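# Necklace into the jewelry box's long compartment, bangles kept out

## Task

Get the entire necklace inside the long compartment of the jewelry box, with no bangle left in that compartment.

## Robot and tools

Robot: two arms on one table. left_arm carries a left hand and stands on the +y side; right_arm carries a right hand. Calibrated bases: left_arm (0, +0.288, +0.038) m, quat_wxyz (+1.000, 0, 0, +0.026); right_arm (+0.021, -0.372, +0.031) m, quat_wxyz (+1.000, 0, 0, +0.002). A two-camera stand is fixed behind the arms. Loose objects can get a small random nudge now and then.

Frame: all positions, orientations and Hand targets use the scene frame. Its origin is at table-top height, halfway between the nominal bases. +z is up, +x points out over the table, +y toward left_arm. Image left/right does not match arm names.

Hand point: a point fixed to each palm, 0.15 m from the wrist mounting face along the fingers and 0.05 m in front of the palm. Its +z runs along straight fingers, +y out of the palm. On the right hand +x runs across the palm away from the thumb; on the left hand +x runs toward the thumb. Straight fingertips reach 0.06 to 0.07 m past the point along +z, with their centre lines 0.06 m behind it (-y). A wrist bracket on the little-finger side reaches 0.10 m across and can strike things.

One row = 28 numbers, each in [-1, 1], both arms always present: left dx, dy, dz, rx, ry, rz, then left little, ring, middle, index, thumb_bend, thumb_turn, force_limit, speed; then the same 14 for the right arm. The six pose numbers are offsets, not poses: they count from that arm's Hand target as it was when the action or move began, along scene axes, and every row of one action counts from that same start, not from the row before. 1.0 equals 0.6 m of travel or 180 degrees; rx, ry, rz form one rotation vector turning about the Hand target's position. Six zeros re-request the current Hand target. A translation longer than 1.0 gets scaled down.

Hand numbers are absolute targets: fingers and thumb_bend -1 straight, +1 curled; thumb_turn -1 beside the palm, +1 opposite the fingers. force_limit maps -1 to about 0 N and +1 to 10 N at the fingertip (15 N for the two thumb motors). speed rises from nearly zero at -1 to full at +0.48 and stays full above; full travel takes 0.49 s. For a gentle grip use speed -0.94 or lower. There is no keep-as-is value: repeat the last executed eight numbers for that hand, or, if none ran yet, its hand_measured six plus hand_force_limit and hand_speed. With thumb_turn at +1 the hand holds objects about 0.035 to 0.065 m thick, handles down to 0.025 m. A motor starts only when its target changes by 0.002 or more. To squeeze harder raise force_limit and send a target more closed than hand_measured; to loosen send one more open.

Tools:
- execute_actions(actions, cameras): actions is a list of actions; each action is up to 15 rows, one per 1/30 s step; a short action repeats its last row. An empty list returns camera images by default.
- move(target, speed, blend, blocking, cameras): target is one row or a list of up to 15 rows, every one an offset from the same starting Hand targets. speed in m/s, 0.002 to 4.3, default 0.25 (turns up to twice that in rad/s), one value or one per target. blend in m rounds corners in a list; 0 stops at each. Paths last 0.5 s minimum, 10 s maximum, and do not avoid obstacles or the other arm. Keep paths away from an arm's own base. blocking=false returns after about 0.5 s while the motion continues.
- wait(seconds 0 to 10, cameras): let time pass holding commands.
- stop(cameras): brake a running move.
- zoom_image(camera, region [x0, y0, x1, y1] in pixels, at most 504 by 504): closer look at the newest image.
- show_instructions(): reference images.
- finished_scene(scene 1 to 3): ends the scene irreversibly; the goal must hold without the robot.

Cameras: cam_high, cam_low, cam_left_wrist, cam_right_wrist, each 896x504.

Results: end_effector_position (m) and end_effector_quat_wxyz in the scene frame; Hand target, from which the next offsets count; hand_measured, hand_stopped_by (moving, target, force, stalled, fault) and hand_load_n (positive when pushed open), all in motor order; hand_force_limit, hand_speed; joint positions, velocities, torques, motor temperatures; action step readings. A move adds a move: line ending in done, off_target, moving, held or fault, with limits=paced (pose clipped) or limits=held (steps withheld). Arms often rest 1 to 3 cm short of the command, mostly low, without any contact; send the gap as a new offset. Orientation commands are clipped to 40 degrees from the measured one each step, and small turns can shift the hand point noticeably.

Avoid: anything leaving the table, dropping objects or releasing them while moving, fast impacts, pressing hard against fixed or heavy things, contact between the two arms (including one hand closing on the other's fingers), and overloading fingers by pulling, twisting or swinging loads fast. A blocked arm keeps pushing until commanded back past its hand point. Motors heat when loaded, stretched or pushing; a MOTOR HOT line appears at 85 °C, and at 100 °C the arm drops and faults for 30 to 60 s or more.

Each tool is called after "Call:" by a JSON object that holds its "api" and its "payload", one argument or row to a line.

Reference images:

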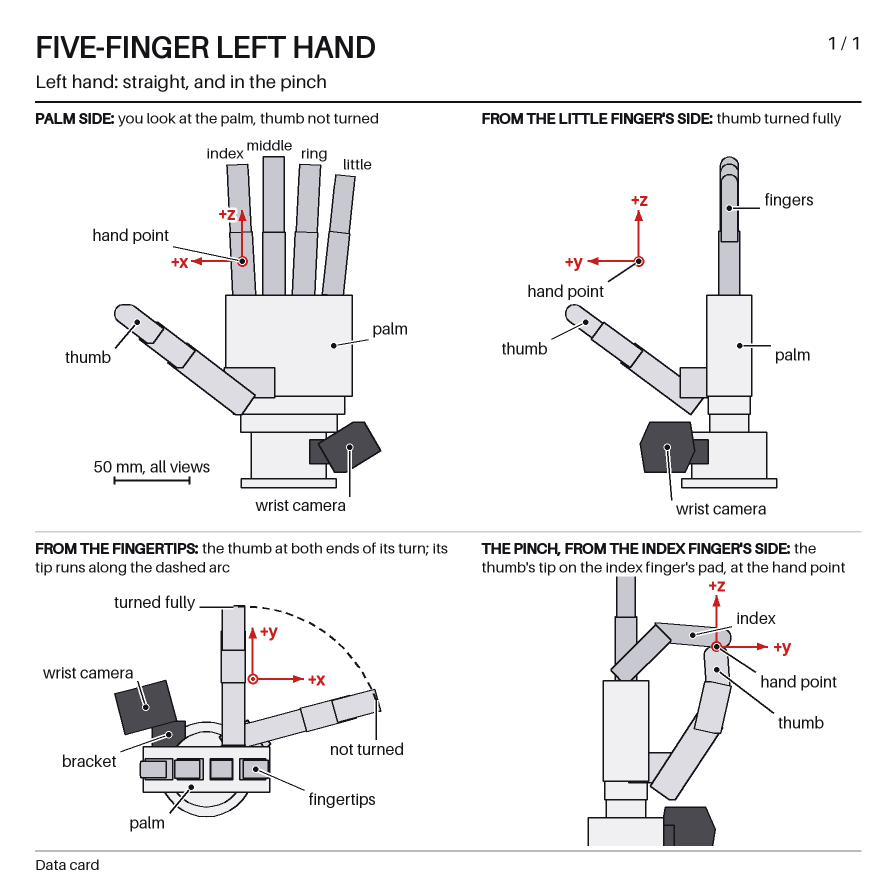

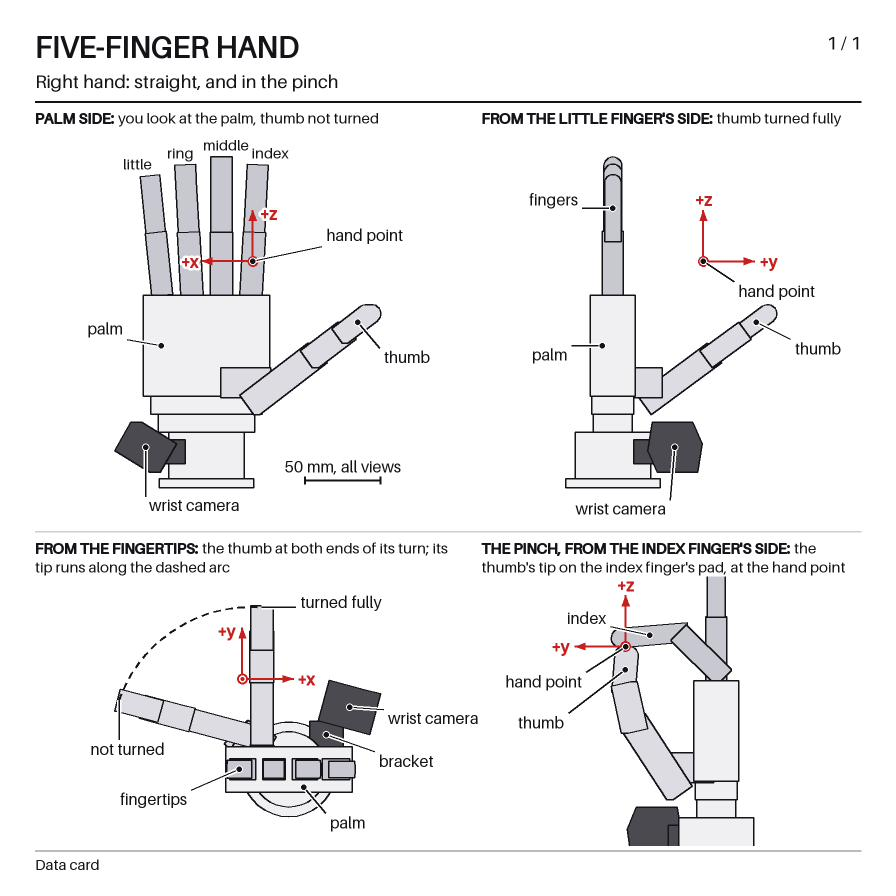

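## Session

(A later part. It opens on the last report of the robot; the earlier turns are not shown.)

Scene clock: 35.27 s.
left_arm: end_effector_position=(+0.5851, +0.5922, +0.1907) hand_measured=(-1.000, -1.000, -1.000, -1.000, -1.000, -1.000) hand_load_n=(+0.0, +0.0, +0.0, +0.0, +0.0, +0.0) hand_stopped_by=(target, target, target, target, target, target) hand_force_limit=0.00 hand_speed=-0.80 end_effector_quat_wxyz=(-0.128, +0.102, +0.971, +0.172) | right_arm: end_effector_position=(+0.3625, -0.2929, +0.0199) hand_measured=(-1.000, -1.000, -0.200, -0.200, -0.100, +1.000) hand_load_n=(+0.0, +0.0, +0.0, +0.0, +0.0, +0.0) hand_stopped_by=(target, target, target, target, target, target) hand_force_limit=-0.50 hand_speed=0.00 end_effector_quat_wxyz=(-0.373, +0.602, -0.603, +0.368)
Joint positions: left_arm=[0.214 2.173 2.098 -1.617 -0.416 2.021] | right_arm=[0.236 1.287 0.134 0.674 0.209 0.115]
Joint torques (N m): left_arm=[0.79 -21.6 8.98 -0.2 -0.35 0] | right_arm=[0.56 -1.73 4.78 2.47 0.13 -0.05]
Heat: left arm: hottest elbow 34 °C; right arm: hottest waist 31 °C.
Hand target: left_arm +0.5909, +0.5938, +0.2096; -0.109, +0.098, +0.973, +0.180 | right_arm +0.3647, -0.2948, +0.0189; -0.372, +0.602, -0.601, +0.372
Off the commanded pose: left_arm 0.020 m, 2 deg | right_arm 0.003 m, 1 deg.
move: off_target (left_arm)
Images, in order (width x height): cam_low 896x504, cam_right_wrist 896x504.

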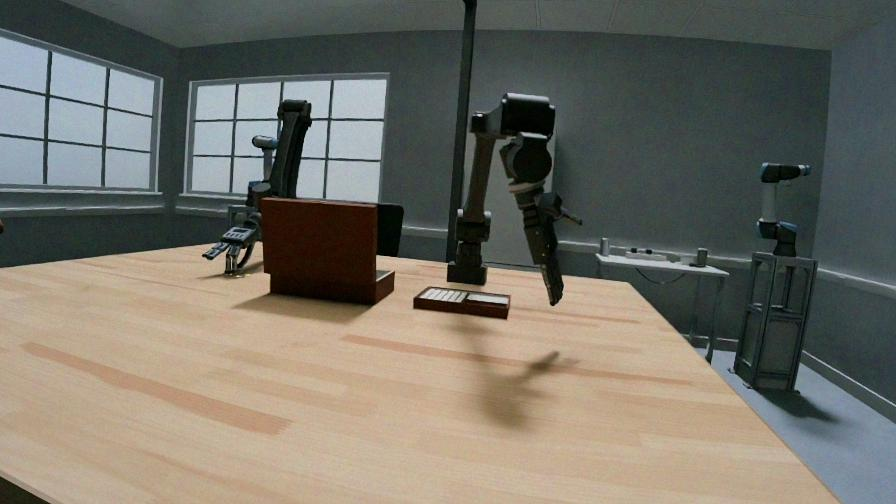

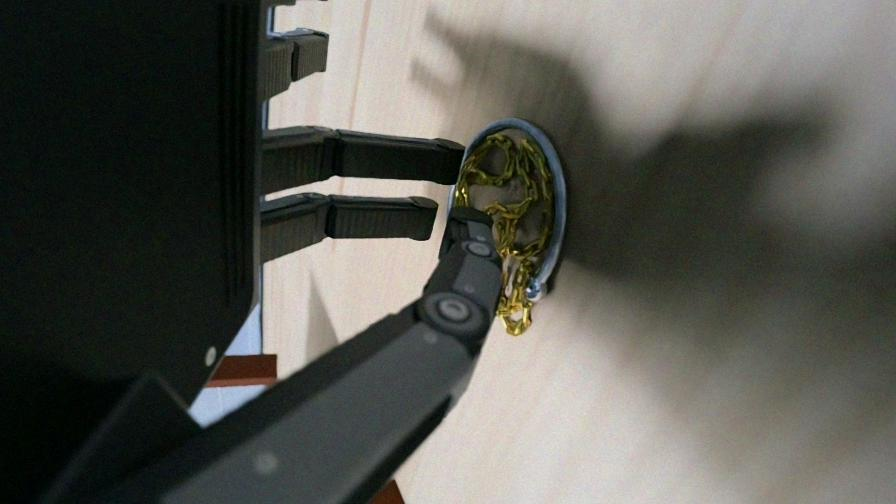

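Call:
{"api": "move", "payload": {
  "target": [0,0,0,0,0,0,-1,-1,-1,-1,-1,-1,0,-0.8,-0.007,0.004,-0.017,0,0,0,-1,-1,-0.2,-0.2,-0.1,1,-0.5,0],
  "cameras": ["cam_right_wrist","cam_low","cam_high"],
  "speed": 0.05
}}

Call:
{"api": "zoom_image", "payload": {
  "camera": "cam_low",
  "region": [190, 210, 290, 290]
}}

Call:
{"api": "zoom_image", "payload": {
  "camera": "cam_high",
  "region": [345, 200, 415, 260]
}}

Scene clock: 36.73 s.
left_arm: end_effector_position=(+0.5851, +0.5922, +0.1907) hand_measured=(-1.000, -1.000, -1.000, -1.000, -1.000, -1.000) hand_load_n=(+0.0, +0.0, +0.0, +0.0, +0.0, +0.0) hand_stopped_by=(target, target, target, target, target, target) hand_force_limit=0.00 hand_speed=-0.80 end_effector_quat_wxyz=(-0.128, +0.102, +0.971, +0.172) | right_arm: end_effector_position=(+0.3649, -0.2951, +0.0141) hand_measured=(-1.000, -1.000, -0.200, -0.200, -0.100, +1.000) hand_load_n=(+0.0, +0.0, +0.0, +0.0, +0.0, +0.0) hand_stopped_by=(target, target, target, target, target, target) hand_force_limit=-0.50 hand_speed=0.00 end_effector_quat_wxyz=(-0.374, +0.596, -0.604, +0.375)
Joint positions: left_arm=[0.214 2.173 2.098 -1.617 -0.416 2.021] | right_arm=[0.236 1.354 0.127 0.76 0.223 0.115]
Joint torques (N m): left_arm=[0.67 -21.71 8.95 -0.1 -0.35 0.01] | right_arm=[1.67 -1.85 3.64 2.39 0.14 0.04]
Heat: left arm: hottest elbow 35 °C; right arm: hottest waist 31 °C.
Hand target: left_arm +0.5909, +0.5938, +0.2096; -0.109, +0.098, +0.973, +0.180 | right_arm +0.3605, -0.2923, +0.0088; -0.372, +0.602, -0.601, +0.372
Off the commanded pose: left_arm 0.020 m, 2 deg | right_arm 0.008 m, 1 deg.
move: off_target (left_arm)
Images, in order (width x height): cam_high 896x504, cam_low 896x504, cam_right_wrist 896x504.

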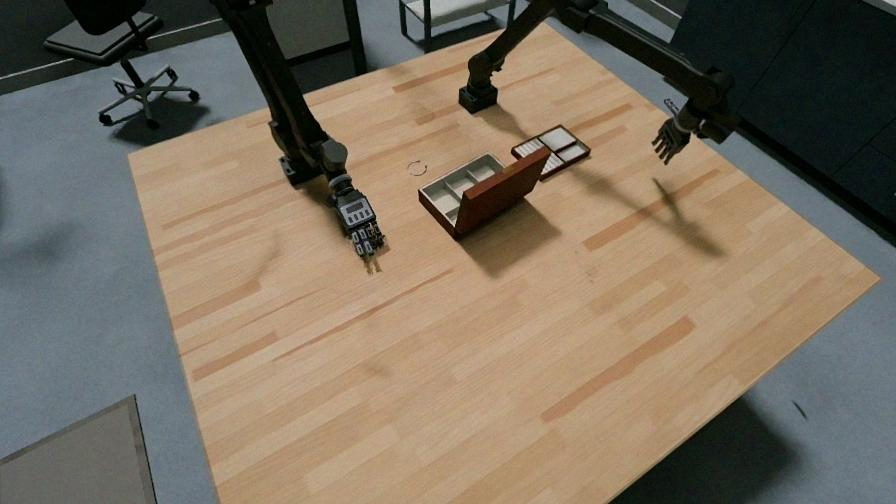

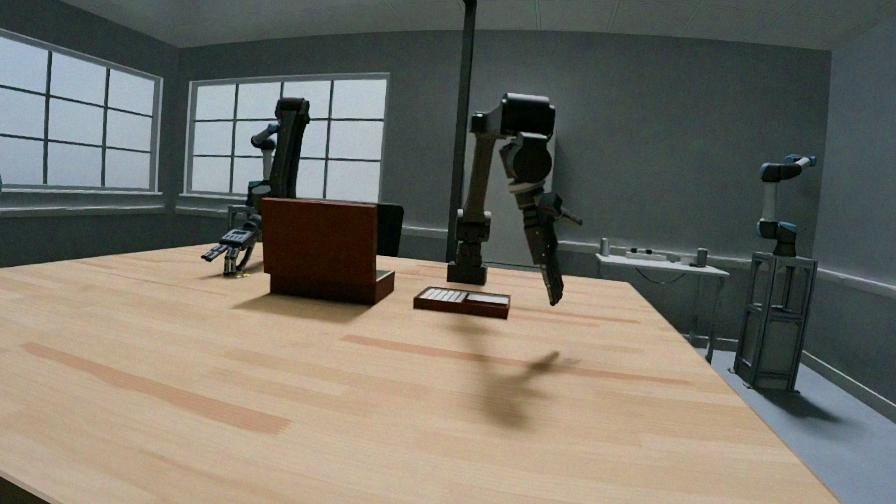

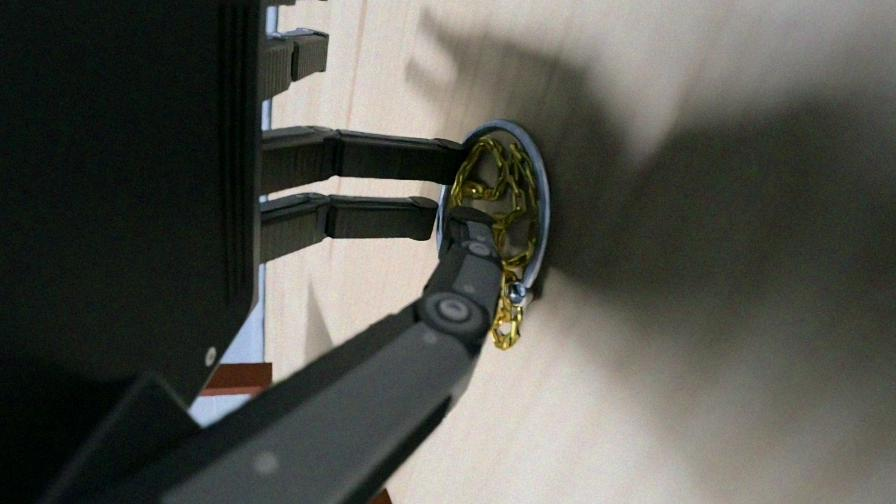

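Scaled by 5.040 from the camera's 896x504 image, which has a finer 1280x720 frame.

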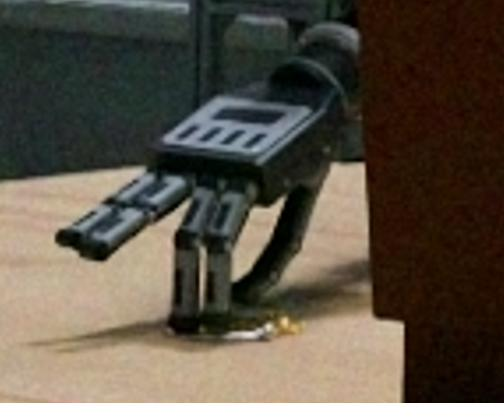

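Scaled by 7.200 from the camera's 896x504 image, which has a finer 1280x720 frame.

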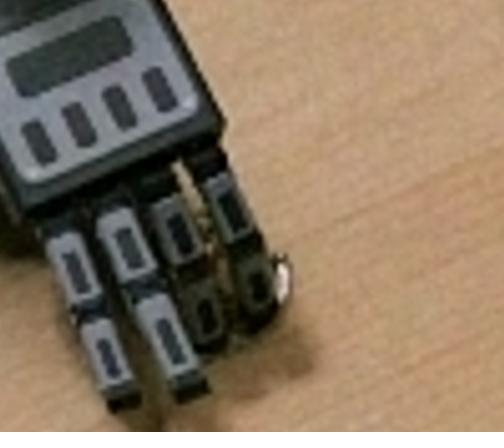

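Call:
{"api": "move", "payload": {
  "target": [
    [0,0,0,0,0,0,-1,-1,-1,-1,-1,-1,0,-0.8,-0.0,0.004,0.025,0,0,0,-1,-1,-0.2,-0.2,-0.1,1,-0.5,0],
    [0,0,0,0,0,0,-1,-1,-1,-1,-1,-1,0,-0.8,-0.025,0.008,0.02,0,0,0,-1,-1,-0.2,-0.2,-0.1,1,-0.5,0]
  ],
  "cameras": ["cam_right_wrist","cam_low","cam_high"],
  "speed": 0.05
}}

Call:
{"api": "zoom_image", "payload": {
  "camera": "cam_low",
  "region": [190, 210, 290, 290]
}}

Call:
{"api": "zoom_image", "payload": {
  "camera": "cam_high",
  "region": [345, 200, 415, 260]
}}

Scene clock: 39.47 s.
left_arm: end_effector_position=(+0.5851, +0.5922, +0.1907) hand_measured=(-1.000, -1.000, -1.000, -1.000, -1.000, -1.000) hand_load_n=(+0.0, +0.0, +0.0, +0.0, +0.0, +0.0) hand_stopped_by=(target, target, target, target, target, target) hand_force_limit=0.00 hand_speed=-0.80 end_effector_quat_wxyz=(-0.128, +0.102, +0.971, +0.172) | right_arm: end_effector_position=(+0.3484, -0.2924, +0.0197) hand_measured=(-1.000, -1.000, -0.200, -0.200, -0.100, +1.000) hand_load_n=(+0.0, -0.5, +0.0, +0.0, +0.0, +0.0) hand_stopped_by=(target, target, target, target, target, target) hand_force_limit=-0.50 hand_speed=0.00 end_effector_quat_wxyz=(-0.367, +0.601, -0.601, +0.377)
Joint positions: left_arm=[0.214 2.173 2.098 -1.617 -0.416 2.021] | right_arm=[0.278 1.24 0.099 0.66 0.262 0.122]
Joint torques (N m): left_arm=[0.38 -21.77 8.95 -0.13 -0.36 0.03] | right_arm=[1.9 -3.37 4.44 1.29 0.15 0.2]
Heat: left arm: hottest elbow 35 °C; right arm: hottest waist 31 °C.
Hand target: left_arm +0.5909, +0.5938, +0.2096; -0.109, +0.098, +0.973, +0.180 | right_arm +0.3455, -0.2875, +0.0207; -0.372, +0.602, -0.601, +0.372
Off the commanded pose: left_arm 0.020 m, 2 deg | right_arm 0.006 m, 1 deg.
move: off_target (left_arm)
Images, in order (width x height): cam_high 896x504, cam_low 896x504, cam_right_wrist 896x504.

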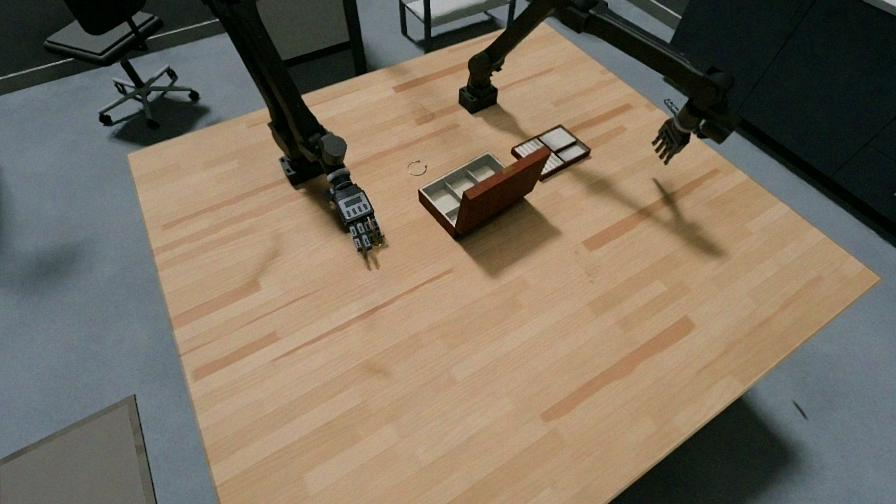

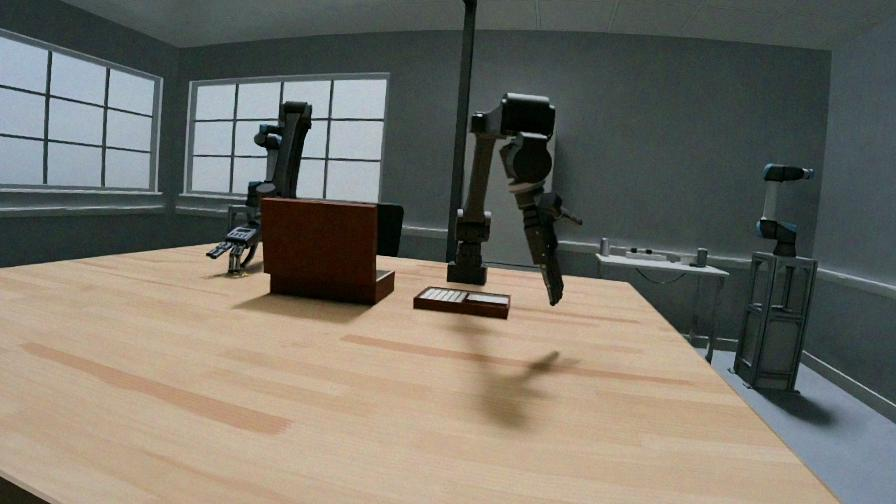

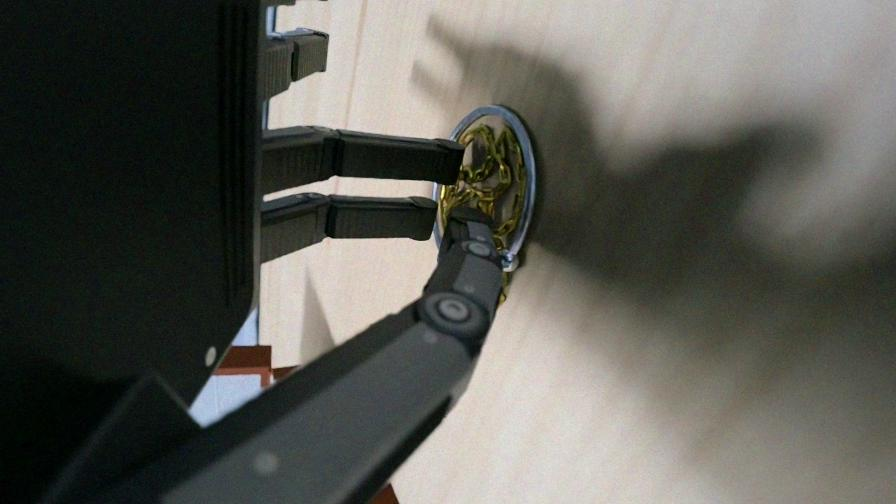

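Scaled by 5.040 from the camera's 896x504 image, which has a finer 1280x720 frame.

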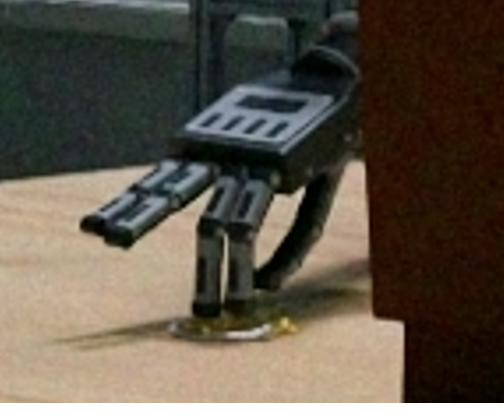

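Scaled by 7.200 from the camera's 896x504 image, which has a finer 1280x720 frame.

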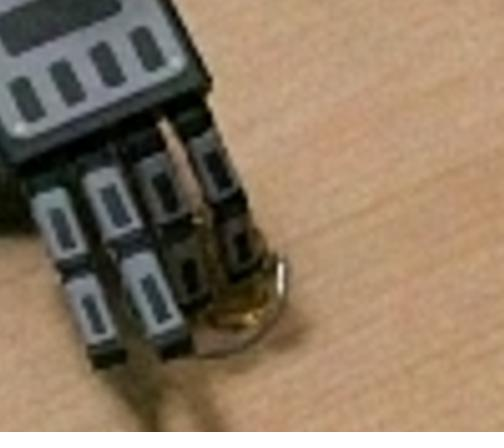

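Call:
{"api": "move", "payload": {
  "target": [0,0,0,0,0,0,-1,-1,-1,-1,-1,-1,0,-0.8,-0.003,0.008,-0.02,0,0,0,-1,-1,-0.2,-0.2,-0.1,1,-0.5,0],
  "cameras": ["cam_right_wrist","cam_low","cam_high"],
  "speed": 0.05
}}

Call:
{"api": "zoom_image", "payload": {
  "camera": "cam_low",
  "region": [190, 210, 290, 290]
}}

Call:
{"api": "zoom_image", "payload": {
  "camera": "cam_high",
  "region": [345, 200, 415, 260]
}}

Scene clock: 41.43 s.
left_arm: end_effector_position=(+0.5851, +0.5922, +0.1907) hand_measured=(-1.000, -1.000, -1.000, -1.000, -1.000, -1.000) hand_load_n=(+0.0, +0.0, +0.0, +0.0, -0.5, +0.0) hand_stopped_by=(target, target, target, target, target, target) hand_force_limit=0.00 hand_speed=-0.80 end_effector_quat_wxyz=(-0.128, +0.102, +0.971, +0.172) | right_arm: end_effector_position=(+0.3517, -0.2862, +0.0180) hand_measured=(-1.000, -1.000, -0.200, -0.200, -0.100, +1.000) hand_load_n=(+0.0, +0.0, +0.5, +0.0, +0.0, +0.0) hand_stopped_by=(target, target, target, target, target, target) hand_force_limit=-0.50 hand_speed=0.00 end_effector_quat_wxyz=(-0.377, +0.595, -0.599, +0.381)
Joint positions: left_arm=[0.214 2.173 2.098 -1.617 -0.416 2.021] | right_arm=[0.305 1.303 0.096 0.747 0.288 0.137]
Joint torques (N m): left_arm=[0.67 -22.01 8.99 -0.13 -0.37 -0.01] | right_arm=[1.9 -1.26 3.56 1.95 0.11 0.18]
Heat: left arm: hottest elbow 35 °C; right arm: hottest waist 31 °C.
Hand target: left_arm +0.5909, +0.5938, +0.2096; -0.109, +0.098, +0.973, +0.180 | right_arm +0.3438, -0.2827, +0.0087; -0.372, +0.601, -0.602, +0.372
Off the commanded pose: left_arm 0.020 m, 2 deg | right_arm 0.013 m, 1 deg.
move: off_target (left_arm, right_arm)
Images, in order (width x height): cam_high 896x504, cam_low 896x504, cam_right_wrist 896x504.

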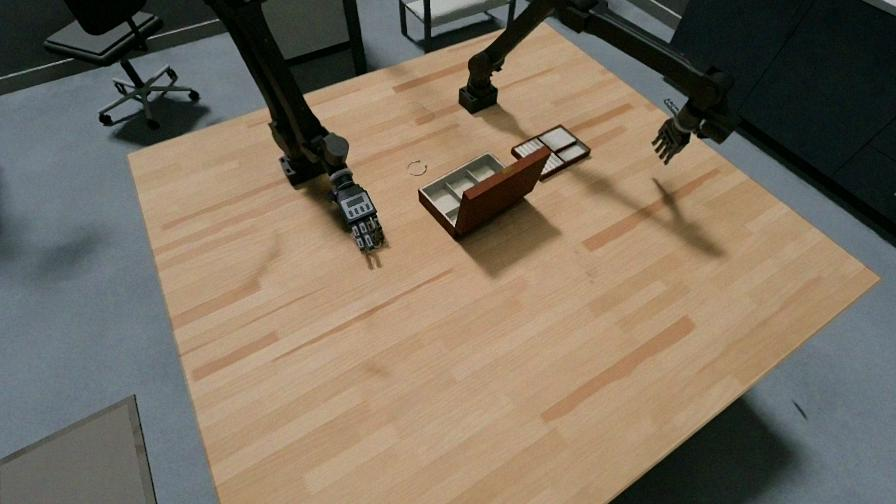

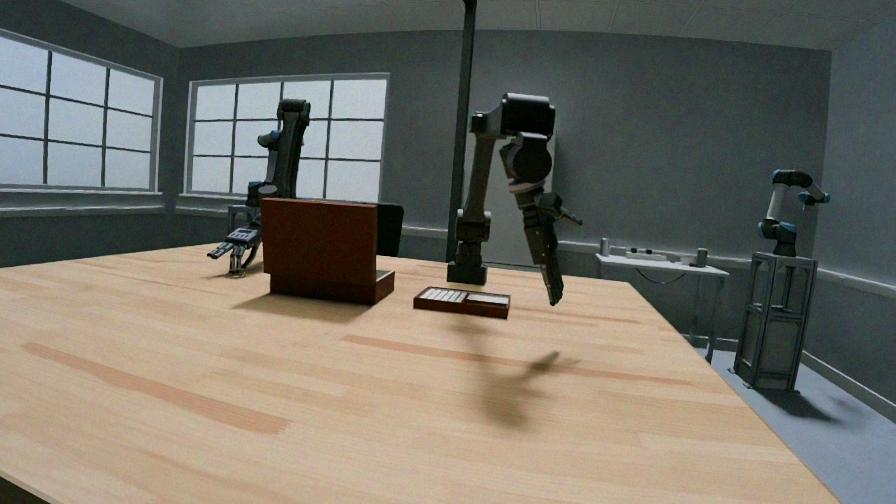

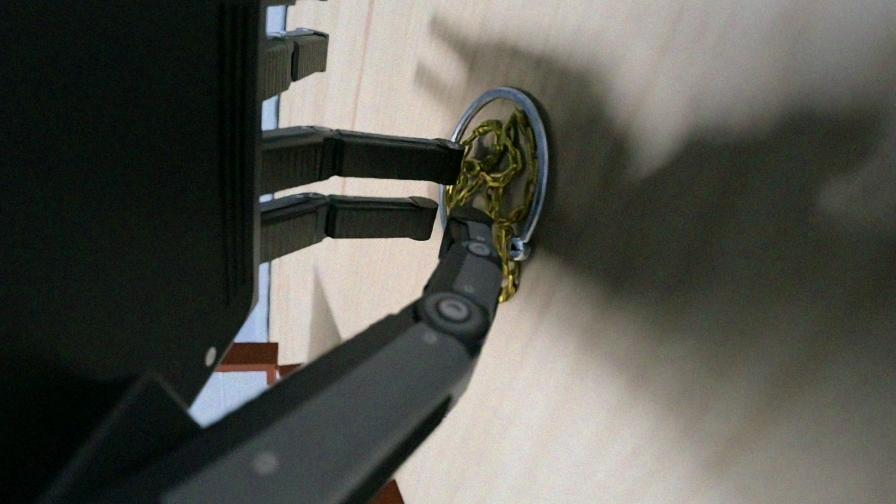

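Scaled by 5.040 from the camera's 896x504 image, which has a finer 1280x720 frame.

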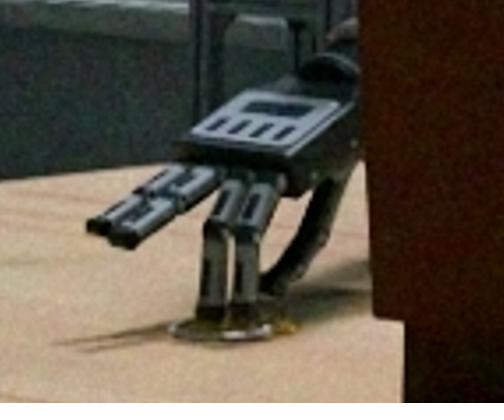

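Scaled by 7.200 from the camera's 896x504 image, which has a finer 1280x720 frame.

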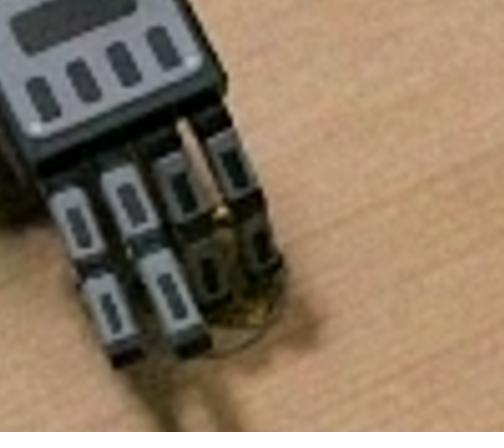

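Call:
{"api": "move", "payload": {
  "target": [0,0,0,0,0,0,-1,-1,-1,-1,-1,-1,0,-0.8,0.0,0.0,0.012,0,0,0,-1,-1,0.05,0.05,-0.1,1,-0.3,-0.6],
  "cameras": ["cam_right_wrist","cam_low","cam_high"],
  "speed": 0.05
}}

Call:
{"api": "zoom_image", "payload": {
  "camera": "cam_low",
  "region": [190, 210, 290, 290]
}}

Call:
{"api": "zoom_image", "payload": {
  "camera": "cam_right_wrist",
  "region": [380, 60, 600, 320]
}}

Scene clock: 43.23 s.
left_arm: end_effector_position=(+0.5851, +0.5922, +0.1907) hand_measured=(-1.000, -1.000, -1.000, -1.000, -1.000, -1.000) hand_load_n=(+0.0, +0.0, +0.0, +0.0, +0.0, +0.0) hand_stopped_by=(target, target, target, target, target, target) hand_force_limit=0.00 hand_speed=-0.80 end_effector_quat_wxyz=(-0.128, +0.102, +0.971, +0.172) | right_arm: end_effector_position=(+0.3466, -0.2872, +0.0164) hand_measured=(-1.000, -1.000, +0.050, +0.050, -0.100, +1.000) hand_load_n=(+0.0, +0.0, +0.5, +0.0, +0.0, +0.0) hand_stopped_by=(target, target, target, target, target, target) hand_force_limit=-0.30 hand_speed=-0.60 end_effector_quat_wxyz=(-0.371, +0.599, -0.601, +0.378)
Joint positions: left_arm=[0.214 2.173 2.098 -1.617 -0.416 2.021] | right_arm=[0.307 1.276 0.092 0.708 0.288 0.138]
Joint torques (N m): left_arm=[0.62 -21.95 8.99 -0.13 -0.35 0.03] | right_arm=[1.9 -3.25 4.38 0.95 0.13 0.17]
Heat: left arm: hottest elbow 35 °C; right arm: hottest waist 31 °C.
Hand target: left_arm +0.5909, +0.5938, +0.2096; -0.109, +0.098, +0.973, +0.180 | right_arm +0.3436, -0.2827, +0.0158; -0.372, +0.602, -0.601, +0.372
Off the commanded pose: left_arm 0.020 m, 2 deg | right_arm 0.005 m, 1 deg.
move: off_target (left_arm)
Images, in order (width x height): cam_high 896x504, cam_low 896x504, cam_right_wrist 896x504.

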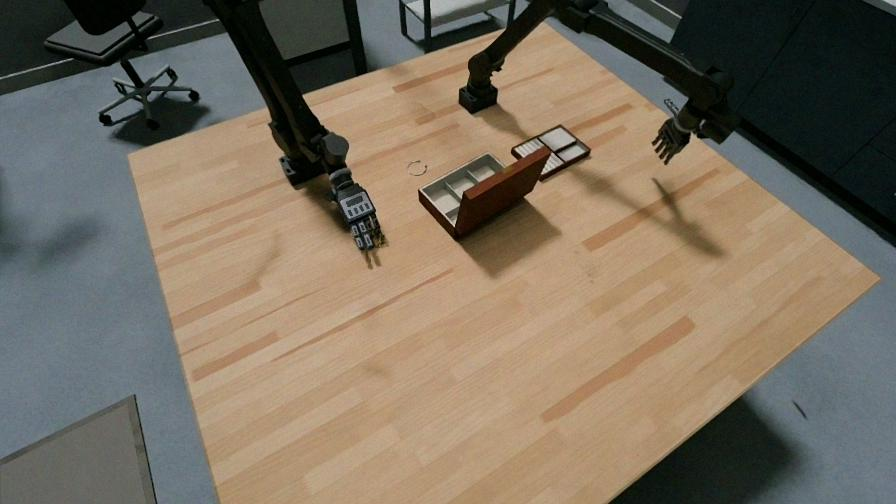

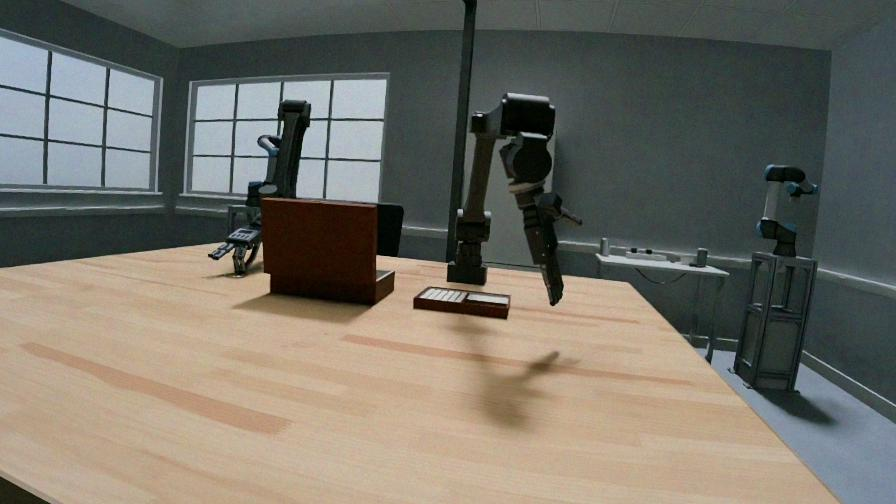

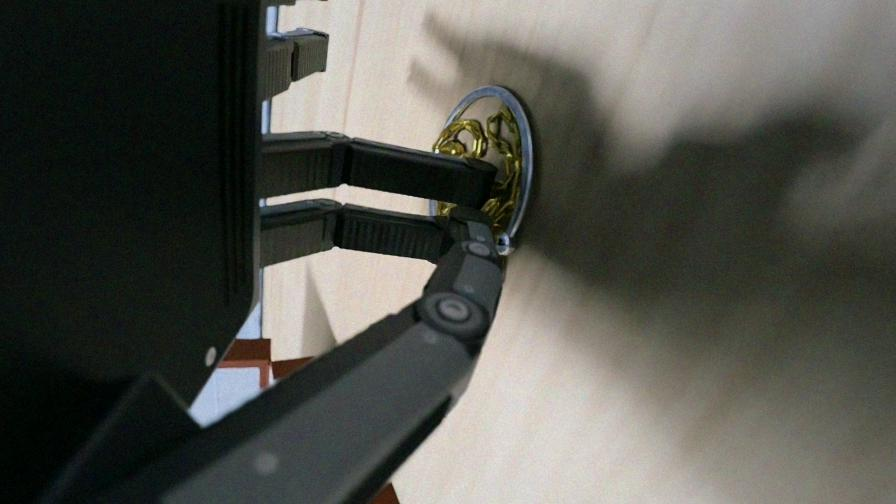

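Scaled by 5.040 from the camera's 896x504 image, which has a finer 1280x720 frame.

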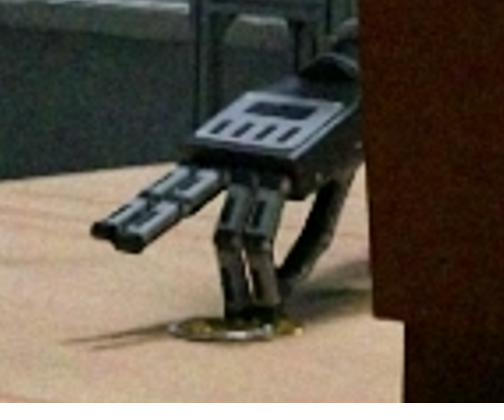

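Scaled by 1.938 from the camera's 896x504 image, which has a finer 1280x720 frame.

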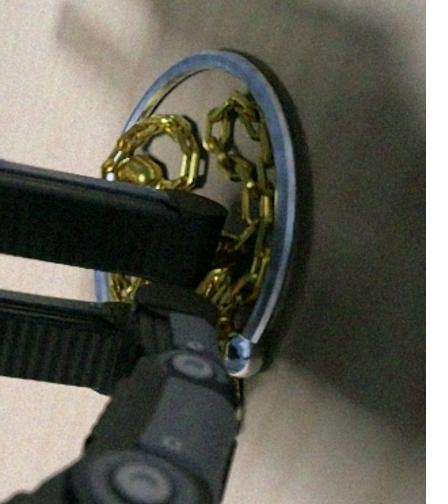

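Call:
{"api": "move", "payload": {
  "target": [
    [0,0,0,0,0,0,-1,-1,-1,-1,-1,-1,0,-0.8,0.0,0.0,-0.008,0,0,0,-1,-1,0.12,0.12,-0.1,1,-0.3,-0.7],
    [0,0,0,0,0,0,-1,-1,-1,-1,-1,-1,0,-0.8,0.0,0.0,-0.012,0,0,0,-1,-1,0.6,0.6,-0.1,1,-0.2,-0.8]
  ],
  "cameras": ["cam_right_wrist"],
  "speed": 0.05
}}

Call:
{"api": "zoom_image", "payload": {
  "camera": "cam_right_wrist",
  "region": [380, 60, 600, 320]
}}

Scene clock: 46.23 s.
left_arm: end_effector_position=(+0.5851, +0.5922, +0.1907) hand_measured=(-1.000, -1.000, -1.000, -1.000, -1.000, -1.000) hand_load_n=(+0.0, +0.0, +0.0, +0.0, +0.0, +0.0) hand_stopped_by=(target, target, target, target, target, target) hand_force_limit=0.00 hand_speed=-0.80 end_effector_quat_wxyz=(-0.128, +0.102, +0.971, +0.172) | right_arm: end_effector_position=(+0.3480, -0.2874, +0.0134) hand_measured=(-1.000, -1.000, +0.246, +0.264, -0.100, +1.000) hand_load_n=(+0.0, +0.0, +7.5, +5.0, +2.0, -3.5) hand_stopped_by=(target, target, force, force, target, target) hand_force_limit=-0.20 hand_speed=-0.80 end_effector_quat_wxyz=(-0.371, +0.597, -0.602, +0.379)
Joint positions: left_arm=[0.214 2.173 2.098 -1.617 -0.416 2.021] | right_arm=[0.307 1.312 0.092 0.746 0.291 0.139]
Joint torques (N m): left_arm=[0.56 -21.83 8.94 -0.16 -0.37 -0.01] | right_arm=[1.9 -1.55 3.79 2.17 0 0.17]
Heat: left arm: hottest elbow 35 °C; right arm: hottest waist 31 °C.
Hand target: left_arm +0.5909, +0.5938, +0.2096; -0.109, +0.098, +0.973, +0.180 | right_arm +0.3436, -0.2827, +0.0087; -0.372, +0.601, -0.602, +0.372
Off the commanded pose: left_arm 0.020 m, 2 deg | right_arm 0.008 m, 1 deg.
move: off_target (left_arm)
Images, in order (width x height): cam_right_wrist 896x504.

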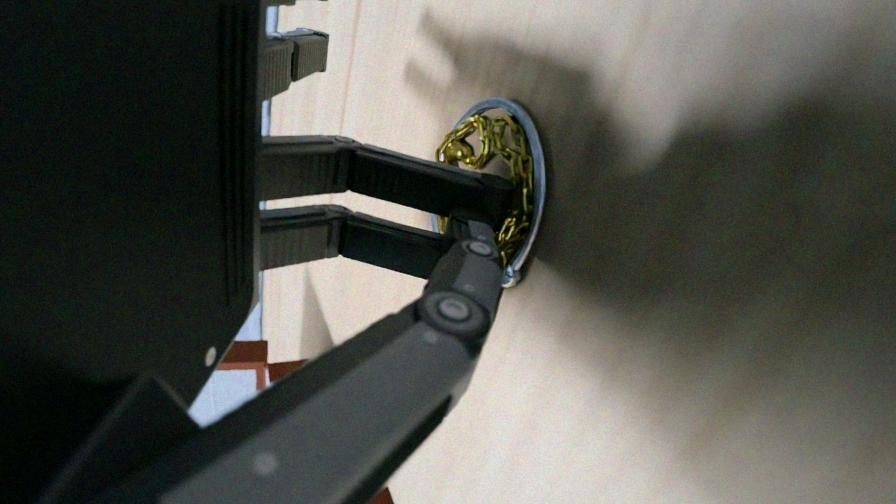

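Scaled by 1.938 from the camera's 896x504 image, which has a finer 1280x720 frame.

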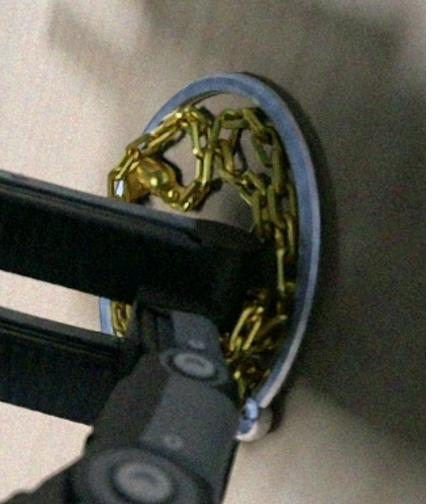

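Call:
{"api": "move", "payload": {
  "target": [0,0,0,0,0,0,-1,-1,-1,-1,-1,-1,0,-0.8,0.0,0.0,0.09,0,0,0,-1,-1,0.6,0.6,-0.1,1,-0.2,-0.8],
  "cameras": ["cam_right_wrist","cam_low"],
  "speed": 0.06
}}

Call:
{"api": "zoom_image", "payload": {
  "camera": "cam_right_wrist",
  "region": [380, 60, 600, 320]
}}

Call:
{"api": "zoom_image", "payload": {
  "camera": "cam_low",
  "region": [190, 210, 290, 290]
}}

Scene clock: 48.37 s.
left_arm: end_effector_position=(+0.5851, +0.5922, +0.1907) hand_measured=(-1.000, -1.000, -1.000, -1.000, -1.000, -1.000) hand_load_n=(+0.0, +0.0, +0.0, +0.0, +0.0, +0.0) hand_stopped_by=(target, target, target, target, target, target) hand_force_limit=0.00 hand_speed=-0.80 end_effector_quat_wxyz=(-0.128, +0.102, +0.971, +0.172) | right_arm: end_effector_position=(+0.3257, -0.2945, +0.0406) hand_measured=(-1.000, -1.000, +0.246, +0.264, -0.100, +1.000) hand_load_n=(+0.0, +0.0, +7.5, +5.0, +2.0, -3.5) hand_stopped_by=(target, target, force, force, target, target) hand_force_limit=-0.20 hand_speed=-0.80 end_effector_quat_wxyz=(-0.350, +0.610, -0.608, +0.368)
Joint positions: left_arm=[0.214 2.173 2.098 -1.617 -0.416 2.021] | right_arm=[0.307 0.925 0.103 0.292 0.291 0.139]
Joint torques (N m): left_arm=[0.62 -21.77 8.91 -0.12 -0.37 0.01] | right_arm=[1.85 -1.67 9.92 1.25 0 0.17]
Heat: left arm: hottest elbow 35 °C; right arm: hottest waist 31 °C.
Hand target: left_arm +0.5909, +0.5938, +0.2096; -0.109, +0.098, +0.973, +0.180 | right_arm +0.3438, -0.2827, +0.0628; -0.372, +0.601, -0.601, +0.372
Off the commanded pose: left_arm 0.020 m, 2 deg | right_arm 0.031 m, 3 deg.
move: off_target (left_arm, right_arm)
Images, in order (width x height): cam_low 896x504, cam_right_wrist 896x504.

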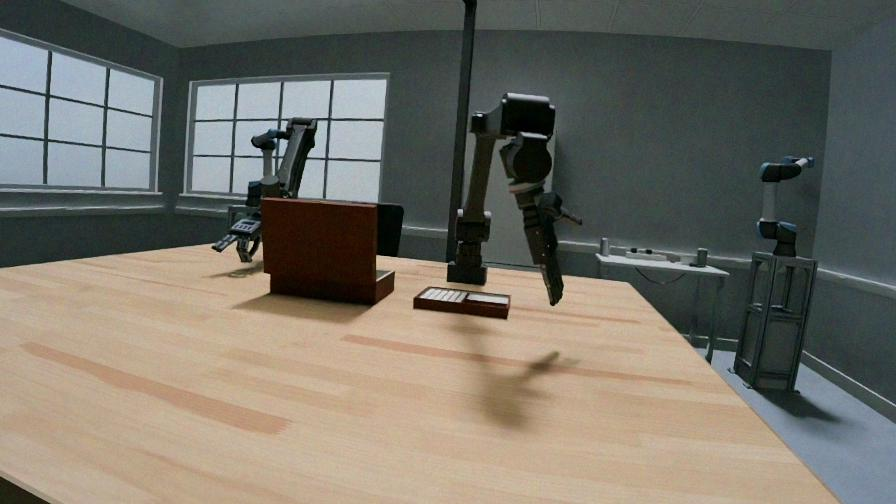

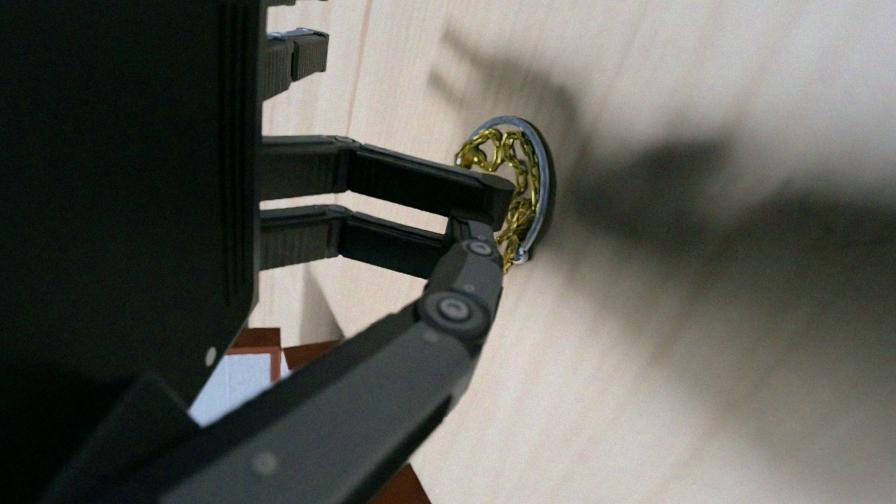

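Scaled by 1.938 from the camera's 896x504 image, which has a finer 1280x720 frame.

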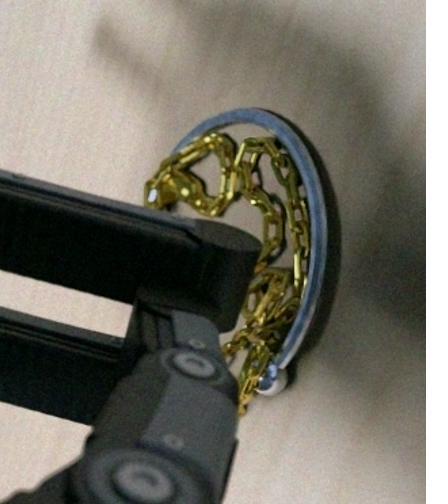

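Scaled by 5.040 from the camera's 896x504 image, which has a finer 1280x720 frame.

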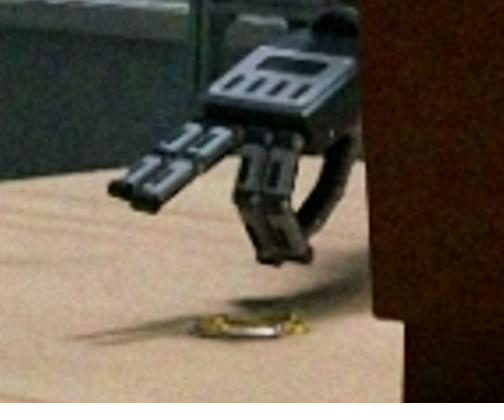

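Call:
{"api": "move", "payload": {
  "target": [
    [0,0,0,0,0,0,-1,-1,-1,-1,-1,-1,0,-0.8,0.0,-0.15,0.02,0,-0.02,0,-1,-1,0.0,0.0,-0.15,1,-0.2,0],
    [0,0,0,0,0,0,-1,-1,-1,-1,-1,-1,0,-0.8,0.0,-0.15,-0.055,0,-0.02,0,-1,-1,0.0,0.0,-0.15,1,-0.2,0]
  ],
  "cameras": ["cam_right_wrist","cam_low"],
  "speed": 0.1
}}

Call:
{"api": "zoom_image", "payload": {
  "camera": "cam_low",
  "region": [150, 210, 290, 290]
}}

Scene clock: 53.67 s.
left_arm: end_effector_position=(+0.5851, +0.5922, +0.1907) hand_measured=(-1.000, -1.000, -1.000, -1.000, -1.000, -1.000) hand_load_n=(+0.0, +0.0, +0.0, +0.0, +0.0, +0.0) hand_stopped_by=(target, target, target, target, target, target) hand_force_limit=0.00 hand_speed=-0.80 end_effector_quat_wxyz=(-0.128, +0.102, +0.971, +0.172) | right_arm: end_effector_position=(+0.3425, -0.3673, +0.0293) hand_measured=(-1.000, -1.000, +0.000, +0.000, -0.150, +1.000) hand_load_n=(+0.0, +0.0, +0.0, +0.0, +0.0, +0.0) hand_stopped_by=(target, target, target, target, target, target) hand_force_limit=-0.20 hand_speed=0.00 end_effector_quat_wxyz=(-0.392, +0.592, -0.591, +0.383)
Joint positions: left_arm=[0.214 2.173 2.098 -1.617 -0.416 2.021] | right_arm=[-0.167 1.183 0.049 0.717 -0.161 -0.061]
Joint torques (N m): left_arm=[0.73 -21.95 8.96 -0.17 -0.34 -0.01] | right_arm=[-0.32 -0.97 4.66 2.8 -0.23 -0.07]
Heat: left arm: hottest elbow 35 °C; right arm: hottest waist 31 °C.
Hand target: left_arm +0.5909, +0.5938, +0.2096; -0.109, +0.098, +0.973, +0.180 | right_arm +0.3437, -0.3727, +0.0297; -0.390, +0.590, -0.589, +0.391
Off the commanded pose: left_arm 0.020 m, 2 deg | right_arm 0.006 m, 1 deg.
move: off_target (left_arm)
Images, in order (width x height): cam_low 896x504, cam_right_wrist 896x504.

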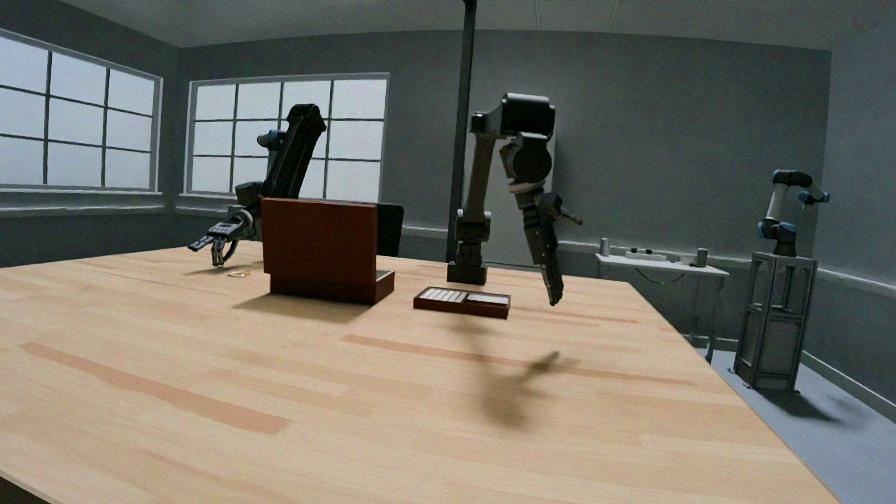

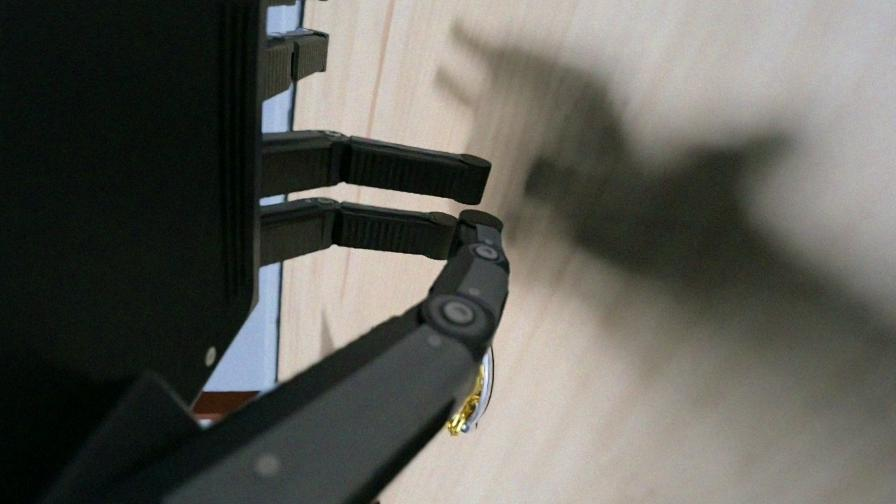

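Scaled by 3.600 from the camera's 896x504 image, which has a finer 1280x720 frame.

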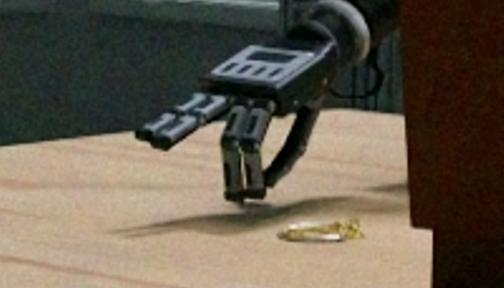

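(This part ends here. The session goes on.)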